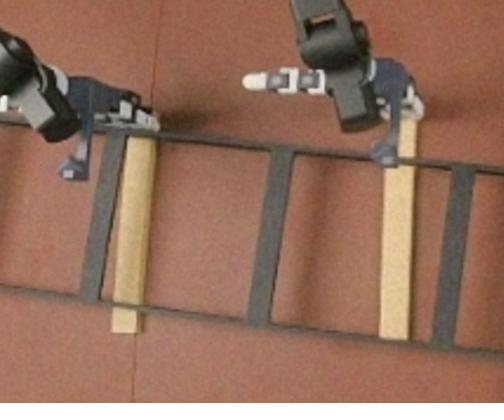

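Request:
move(
  arm3={"target": [-0.3055, 0.091, 1.0, 0, 1, 0, 0], "speed": 0.15},
  arm4={"target": [-0.786, 0.099, 1.0, 0, 1, 0, 0], "speed": 0.15},
  cameras=["cam_high", "arm8_cam_wrist", "arm6_cam_wrist", "arm1_cam_wrist"],
)

Request:
zoom_image(
  camera="cam_high",
  region=[400, 180, 720, 350],
)

Request:
zoom_image(
  camera="cam_high",
  region=[180, 170, 500, 340],
)

Scene clock: 203.20 s.
Joint torques (N m): arm1=[-0.56 -7.36 9.5 0.35 -0.19 0.02] | arm2=[0.21 -15.91 6.87 0.75 0.02 -0.14] | arm3=[0.67 -16.21 12.98 -0.14 -0.07 -0.01] | arm4=[1.67 -21.95 11.17 0.1 0.31 0.02] | arm5=[1.03 -6.18 5.71 1.07 0.21 0.18] | arm6=[0.26 -0.97 7.34 0.44 0.15 0.08] | arm7=[0.73 -6.24 7.64 0.2 -0.02 0.14] | arm8=[-2.02 -6.89 14.49 0.09 -0.33 -0.09]
Heat: arm1: hottest joint3_rad 44 °C; arm2: hottest joint3_rad 43 °C; arm3: hottest joint3_rad 38 °C; arm4: hottest joint3_rad 41 °C; arm5: hottest joint3_rad 36 °C; arm6: hottest joint3_rad 35 °C; arm7: hottest joint3_rad 45 °C; arm8: hottest joint3_rad 47 °C.
move: arm3 off_target; arm4 off_target
Joint velocities: within noise
arm1, arm2, arm6, arm7: as last shown
arm1.joint_positions: joint1_rad=+0.196 joint2_rad=+1.100 joint3_rad=+1.105 joint4_rad=-1.514 joint5_rad=+0.000 joint6_rad=-1.307 hand_index_mcp=+0.754 hand_index_abd=+0.003 hand_index_pip=-0.680 hand_index_dip=+0.698 hand_middle_mcp=+0.754 hand_middle_abd=+0.003 hand_middle_pip=-0.680 hand_middle_dip=+0.697 hand_ring_mcp=+0.754 hand_ring_abd=+0.002 hand_ring_pip=-0.680 hand_ring_dip=+0.698 hand_thumb_cmc=+0.714 hand_thumb_axl=+0.677 hand_thumb_mcp=+0.223 hand_thumb_ipl=+0.168 hand_current_limit=+0.780 hand_speed=-0.600
arm1.hand: x=+1.2798 y=+0.3131 z=+1.0434 quat_wxyz=(+0.027, +0.733, +0.679, -0.018) (m; scene frame)
arm2.hand: x=+0.6186 y=+0.1379 z=+0.9708 quat_wxyz=(-0.017, +1.000, -0.006, -0.005) (m; scene frame)
arm3.joint_positions: joint1_rad=+0.327 joint2_rad=+1.636 joint3_rad=+1.464 joint4_rad=-1.445 joint5_rad=-0.015 joint6_rad=+0.296 hand_index_mcp=+0.754 hand_index_abd=+0.000 hand_index_pip=+0.577 hand_index_dip=+0.696 hand_middle_mcp=+0.754 hand_middle_abd=+0.000 hand_middle_pip=+0.577 hand_middle_dip=+0.696 hand_ring_mcp=+0.754 hand_ring_abd=+0.000 hand_ring_pip=+0.577 hand_ring_dip=+0.696 hand_thumb_cmc=+0.715 hand_thumb_axl=+0.677 hand_thumb_mcp=+0.223 hand_thumb_ipl=+0.168 hand_current_limit=+0.780 hand_speed=-0.600
arm3.joint_status: not commanded
arm3.hand_state: goal,goal,goal,goal,goal,goal,goal,goal,goal,goal,goal,goal,goal,goal,goal,goal
arm3.index_mcp_current_ma: 0
arm3.index_abd_current_ma: 0
arm3.index_pip_current_ma: 0
arm3.index_dip_current_ma: 0
arm3.middle_mcp_current_ma: 0
arm3.middle_abd_current_ma: 0
arm3.middle_pip_current_ma: 0
arm3.middle_dip_current_ma: 0
arm3.ring_mcp_current_ma: 0
arm3.ring_abd_current_ma: 0
arm3.ring_pip_current_ma: 0
arm3.ring_dip_current_ma: 0
arm3.thumb_cmc_current_ma: 1
arm3.thumb_axl_current_ma: 0
arm3.thumb_mcp_current_ma: -2
arm3.thumb_ipl_current_ma: 0
arm3.hand_goal_index_mcp: 0.754
arm3.hand_goal_index_abd: 0.000
arm3.hand_goal_index_pip: 0.576
arm3.hand_goal_index_dip: 0.696
arm3.hand_goal_middle_mcp: 0.754
arm3.hand_goal_middle_abd: 0.000
arm3.hand_goal_middle_pip: 0.576
arm3.hand_goal_middle_dip: 0.696
arm3.hand_goal_ring_mcp: 0.754
arm3.hand_goal_ring_abd: 0.000
arm3.hand_goal_ring_pip: 0.576
arm3.hand_goal_ring_dip: 0.696
arm3.hand_goal_thumb_cmc: 0.714
arm3.hand_goal_thumb_axl: 0.678
arm3.hand_goal_thumb_mcp: 0.226
arm3.hand_goal_thumb_ipl: 0.168
arm3.hand: x=-0.3078 y=+0.1038 z=+0.9751 quat_wxyz=(-0.023, +1.000, +0.000, -0.008) (m; scene frame)
arm3.hand_target: x=-0.3058 y=+0.0920 z=+0.9999 quat_wxyz=(+0.000, +1.000, +0.000, +0.000) (m; scene frame)
arm3.hand_status: off_target (0.028 m and 2.8 deg from the pose sent, 0.114 m and 0.2 deg at the start)
arm4.joint_positions: joint1_rad=+0.717 joint2_rad=+1.997 joint3_rad=+1.914 joint4_rad=-1.544 joint5_rad=+0.005 joint6_rad=+0.688 hand_index_mcp=+0.754 hand_index_abd=+0.001 hand_index_pip=+0.578 hand_index_dip=+0.695 hand_middle_mcp=+0.754 hand_middle_abd=+0.003 hand_middle_pip=+0.578 hand_middle_dip=+0.698 hand_ring_mcp=+0.753 hand_ring_abd=+0.003 hand_ring_pip=+0.578 hand_ring_dip=+0.699 hand_thumb_cmc=+0.714 hand_thumb_axl=+0.677 hand_thumb_mcp=+0.222 hand_thumb_ipl=+0.168 hand_current_limit=+0.780 hand_speed=-0.600
arm4.joint_status: not commanded
arm4.hand_state: goal,goal,goal,goal,goal,goal,goal,goal,goal,goal,goal,goal,goal,goal,goal,goal
arm4.index_mcp_current_ma: 1
arm4.index_abd_current_ma: 1
arm4.index_pip_current_ma: 8
arm4.index_dip_current_ma: -2
arm4.middle_mcp_current_ma: 0
arm4.middle_abd_current_ma: 8
arm4.middle_pip_current_ma: 6
arm4.middle_dip_current_ma: 7
arm4.ring_mcp_current_ma: -2
arm4.ring_abd_current_ma: 8
arm4.ring_pip_current_ma: 7
arm4.ring_dip_current_ma: 9
arm4.thumb_cmc_current_ma: 0
arm4.thumb_axl_current_ma: -3
arm4.thumb_mcp_current_ma: -18
arm4.thumb_ipl_current_ma: -1
arm4.hand_goal_index_mcp: 0.754
arm4.hand_goal_index_abd: 0.000
arm4.hand_goal_index_pip: 0.576
arm4.hand_goal_index_dip: 0.696
arm4.hand_goal_middle_mcp: 0.754
arm4.hand_goal_middle_abd: 0.000
arm4.hand_goal_middle_pip: 0.576
arm4.hand_goal_middle_dip: 0.696
arm4.hand_goal_ring_mcp: 0.754
arm4.hand_goal_ring_abd: 0.000
arm4.hand_goal_ring_pip: 0.576
arm4.hand_goal_ring_dip: 0.696
arm4.hand_goal_thumb_cmc: 0.714
arm4.hand_goal_thumb_axl: 0.678
arm4.hand_goal_thumb_mcp: 0.226
arm4.hand_goal_thumb_ipl: 0.168
arm4.hand: x=-0.7943 y=+0.1059 z=+0.9735 quat_wxyz=(-0.019, +1.000, +0.003, -0.014) (m; scene frame)
arm4.hand_target: x=-0.7866 y=+0.0999 z=+1.0000 quat_wxyz=(+0.000, +1.000, +0.000, +0.000) (m; scene frame)
arm4.hand_status: off_target (0.029 m and 2.8 deg from the pose sent, 0.117 m and 1.2 deg at the start)
arm5.joint_positions: joint1_rad=+2.195 joint2_rad=+1.259 joint3_rad=+0.403 joint4_rad=-0.714 joint5_rad=-0.002 joint6_rad=+0.627 hand_index_mcp=-0.373 hand_index_abd=-0.003 hand_index_pip=-0.624 hand_index_dip=-0.507 hand_middle_mcp=-0.377 hand_middle_abd=-0.003 hand_middle_pip=-0.621 hand_middle_dip=-0.504 hand_ring_mcp=-0.371 hand_ring_abd=+0.002 hand_ring_pip=-0.625 hand_ring_dip=-0.510 hand_thumb_cmc=-0.568 hand_thumb_axl=+0.677 hand_thumb_mcp=+0.222 hand_thumb_ipl=+0.168 hand_current_limit=+0.400 hand_speed=-0.600
arm5.joint_status: not commanded
arm5.hand_state: blocked,goal,blocked,blocked,blocked,goal,blocked,blocked,blocked,goal,blocked,goal,goal,goal,goal,goal
arm5.index_mcp_current_ma: 118
arm5.index_abd_current_ma: -2
arm5.index_pip_current_ma: 48
arm5.index_dip_current_ma: 42
arm5.middle_mcp_current_ma: 106
arm5.middle_abd_current_ma: -2
arm5.middle_pip_current_ma: 55
arm5.middle_dip_current_ma: 48
arm5.ring_mcp_current_ma: 126
arm5.ring_abd_current_ma: 1
arm5.ring_pip_current_ma: 46
arm5.ring_dip_current_ma: 34
arm5.thumb_cmc_current_ma: 2
arm5.thumb_axl_current_ma: 0
arm5.thumb_mcp_current_ma: -5
arm5.thumb_ipl_current_ma: 0
arm5.hand_goal_index_mcp: -0.420
arm5.hand_goal_index_abd: 0.000
arm5.hand_goal_index_pip: -0.650
arm5.hand_goal_index_dip: -0.530
arm5.hand_goal_middle_mcp: -0.420
arm5.hand_goal_middle_abd: 0.000
arm5.hand_goal_middle_pip: -0.650
arm5.hand_goal_middle_dip: -0.530
arm5.hand_goal_ring_mcp: -0.420
arm5.hand_goal_ring_abd: 0.000
arm5.hand_goal_ring_pip: -0.650
arm5.hand_goal_ring_dip: -0.530
arm5.hand_goal_thumb_cmc: -0.570
arm5.hand_goal_thumb_axl: 0.678
arm5.hand_goal_thumb_mcp: 0.226
arm5.hand_goal_thumb_ipl: 0.168
arm5.hand: x=-1.4064 y=-0.7641 z=+0.7774 quat_wxyz=(+0.001, -0.709, +0.706, +0.000) (m; scene frame)
arm5.hand_target: x=-1.4050 y=-0.7650 z=+0.7751 quat_wxyz=(+0.000, -0.707, +0.707, +0.000) (m; scene frame)
arm5.hand_status: not commanded
arm8.joint_positions: joint1_rad=-1.146 joint2_rad=+1.292 joint3_rad=+1.115 joint4_rad=-1.435 joint5_rad=+0.001 joint6_rad=-1.150 hand_index_mcp=-0.375 hand_index_abd=+0.002 hand_index_pip=-0.622 hand_index_dip=-0.507 hand_middle_mcp=-0.380 hand_middle_abd=+0.002 hand_middle_pip=-0.618 hand_middle_dip=-0.512 hand_ring_mcp=-0.380 hand_ring_abd=+0.000 hand_ring_pip=-0.618 hand_ring_dip=-0.512 hand_thumb_cmc=+0.714 hand_thumb_axl=+0.677 hand_thumb_mcp=+0.222 hand_thumb_ipl=+0.168 hand_current_limit=+0.400 hand_speed=-0.600
arm8.joint_status: not commanded
arm8.hand_state: blocked,goal,blocked,blocked,blocked,goal,blocked,goal,blocked,goal,blocked,goal,goal,goal,goal,goal
arm8.index_mcp_current_ma: 155
arm8.index_abd_current_ma: 3
arm8.index_pip_current_ma: 80
arm8.index_dip_current_ma: 64
arm8.middle_mcp_current_ma: 134
arm8.middle_abd_current_ma: 2
arm8.middle_pip_current_ma: 98
arm8.middle_dip_current_ma: 48
arm8.ring_mcp_current_ma: 138
arm8.ring_abd_current_ma: 0
arm8.ring_pip_current_ma: 96
arm8.ring_dip_current_ma: 47
arm8.thumb_cmc_current_ma: 0
arm8.thumb_axl_current_ma: -1
arm8.thumb_mcp_current_ma: -10
arm8.thumb_ipl_current_ma: 0
arm8.hand_goal_index_mcp: -0.420
arm8.hand_goal_index_abd: 0.000
arm8.hand_goal_index_pip: -0.650
arm8.hand_goal_index_dip: -0.530
arm8.hand_goal_middle_mcp: -0.420
arm8.hand_goal_middle_abd: 0.000
arm8.hand_goal_middle_pip: -0.650
arm8.hand_goal_middle_dip: -0.530
arm8.hand_goal_ring_mcp: -0.420
arm8.hand_goal_ring_abd: 0.000
arm8.hand_goal_ring_pip: -0.650
arm8.hand_goal_ring_dip: -0.530
arm8.hand_goal_thumb_cmc: 0.714
arm8.hand_goal_thumb_axl: 0.678
arm8.hand_goal_thumb_mcp: 0.226
arm8.hand_goal_thumb_ipl: 0.168
arm8.hand: x=+1.3834 y=-0.4248 z=+0.9563 quat_wxyz=(-0.021, +0.002, +1.000, -0.011) (m; scene frame)
arm8.hand_target: x=+1.3990 y=-0.4205 z=+0.9800 quat_wxyz=(+0.000, +0.000, +1.000, +0.000) (m; scene frame)
arm8.hand_status: not commanded
pictures: arm1_cam_wrist, arm6_cam_wrist, arm8_cam_wrist, cam_high

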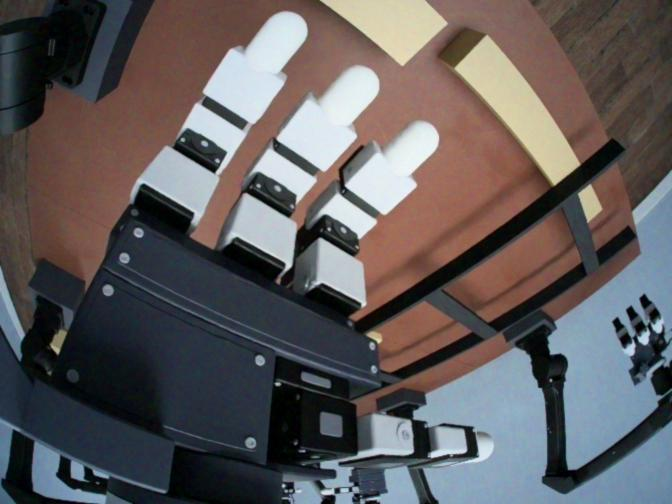

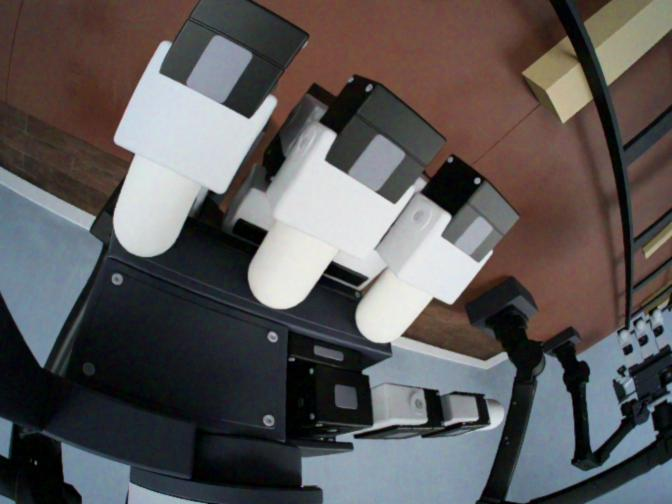

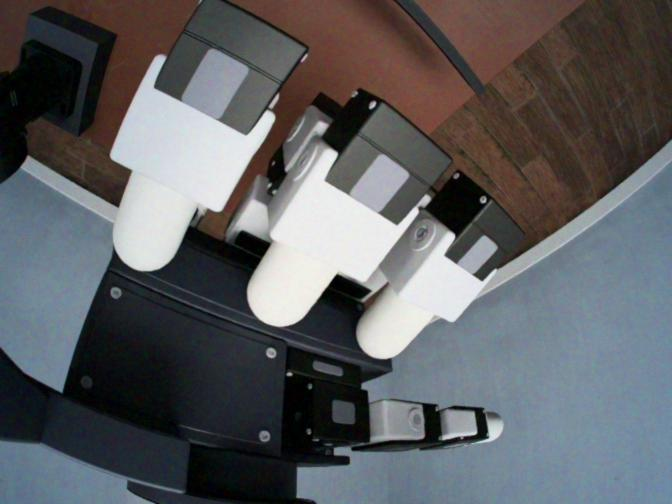

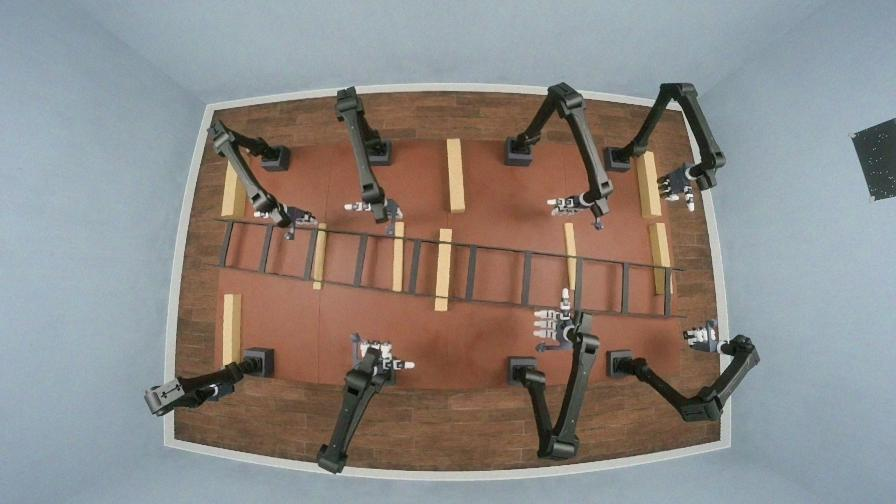

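Scaled by 1.575 from the camera's 896x504 image, which has a finer 1280x720 frame.

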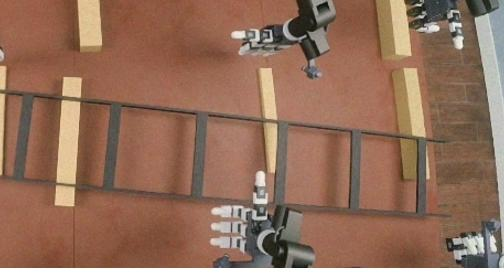

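Scaled by 1.575 from the camera's 896x504 image, which has a finer 1280x720 frame.

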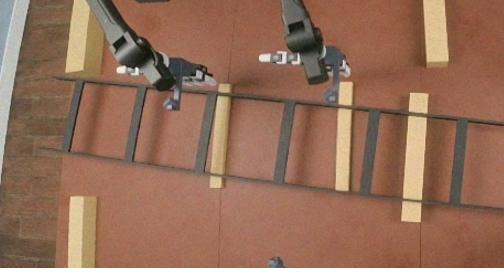

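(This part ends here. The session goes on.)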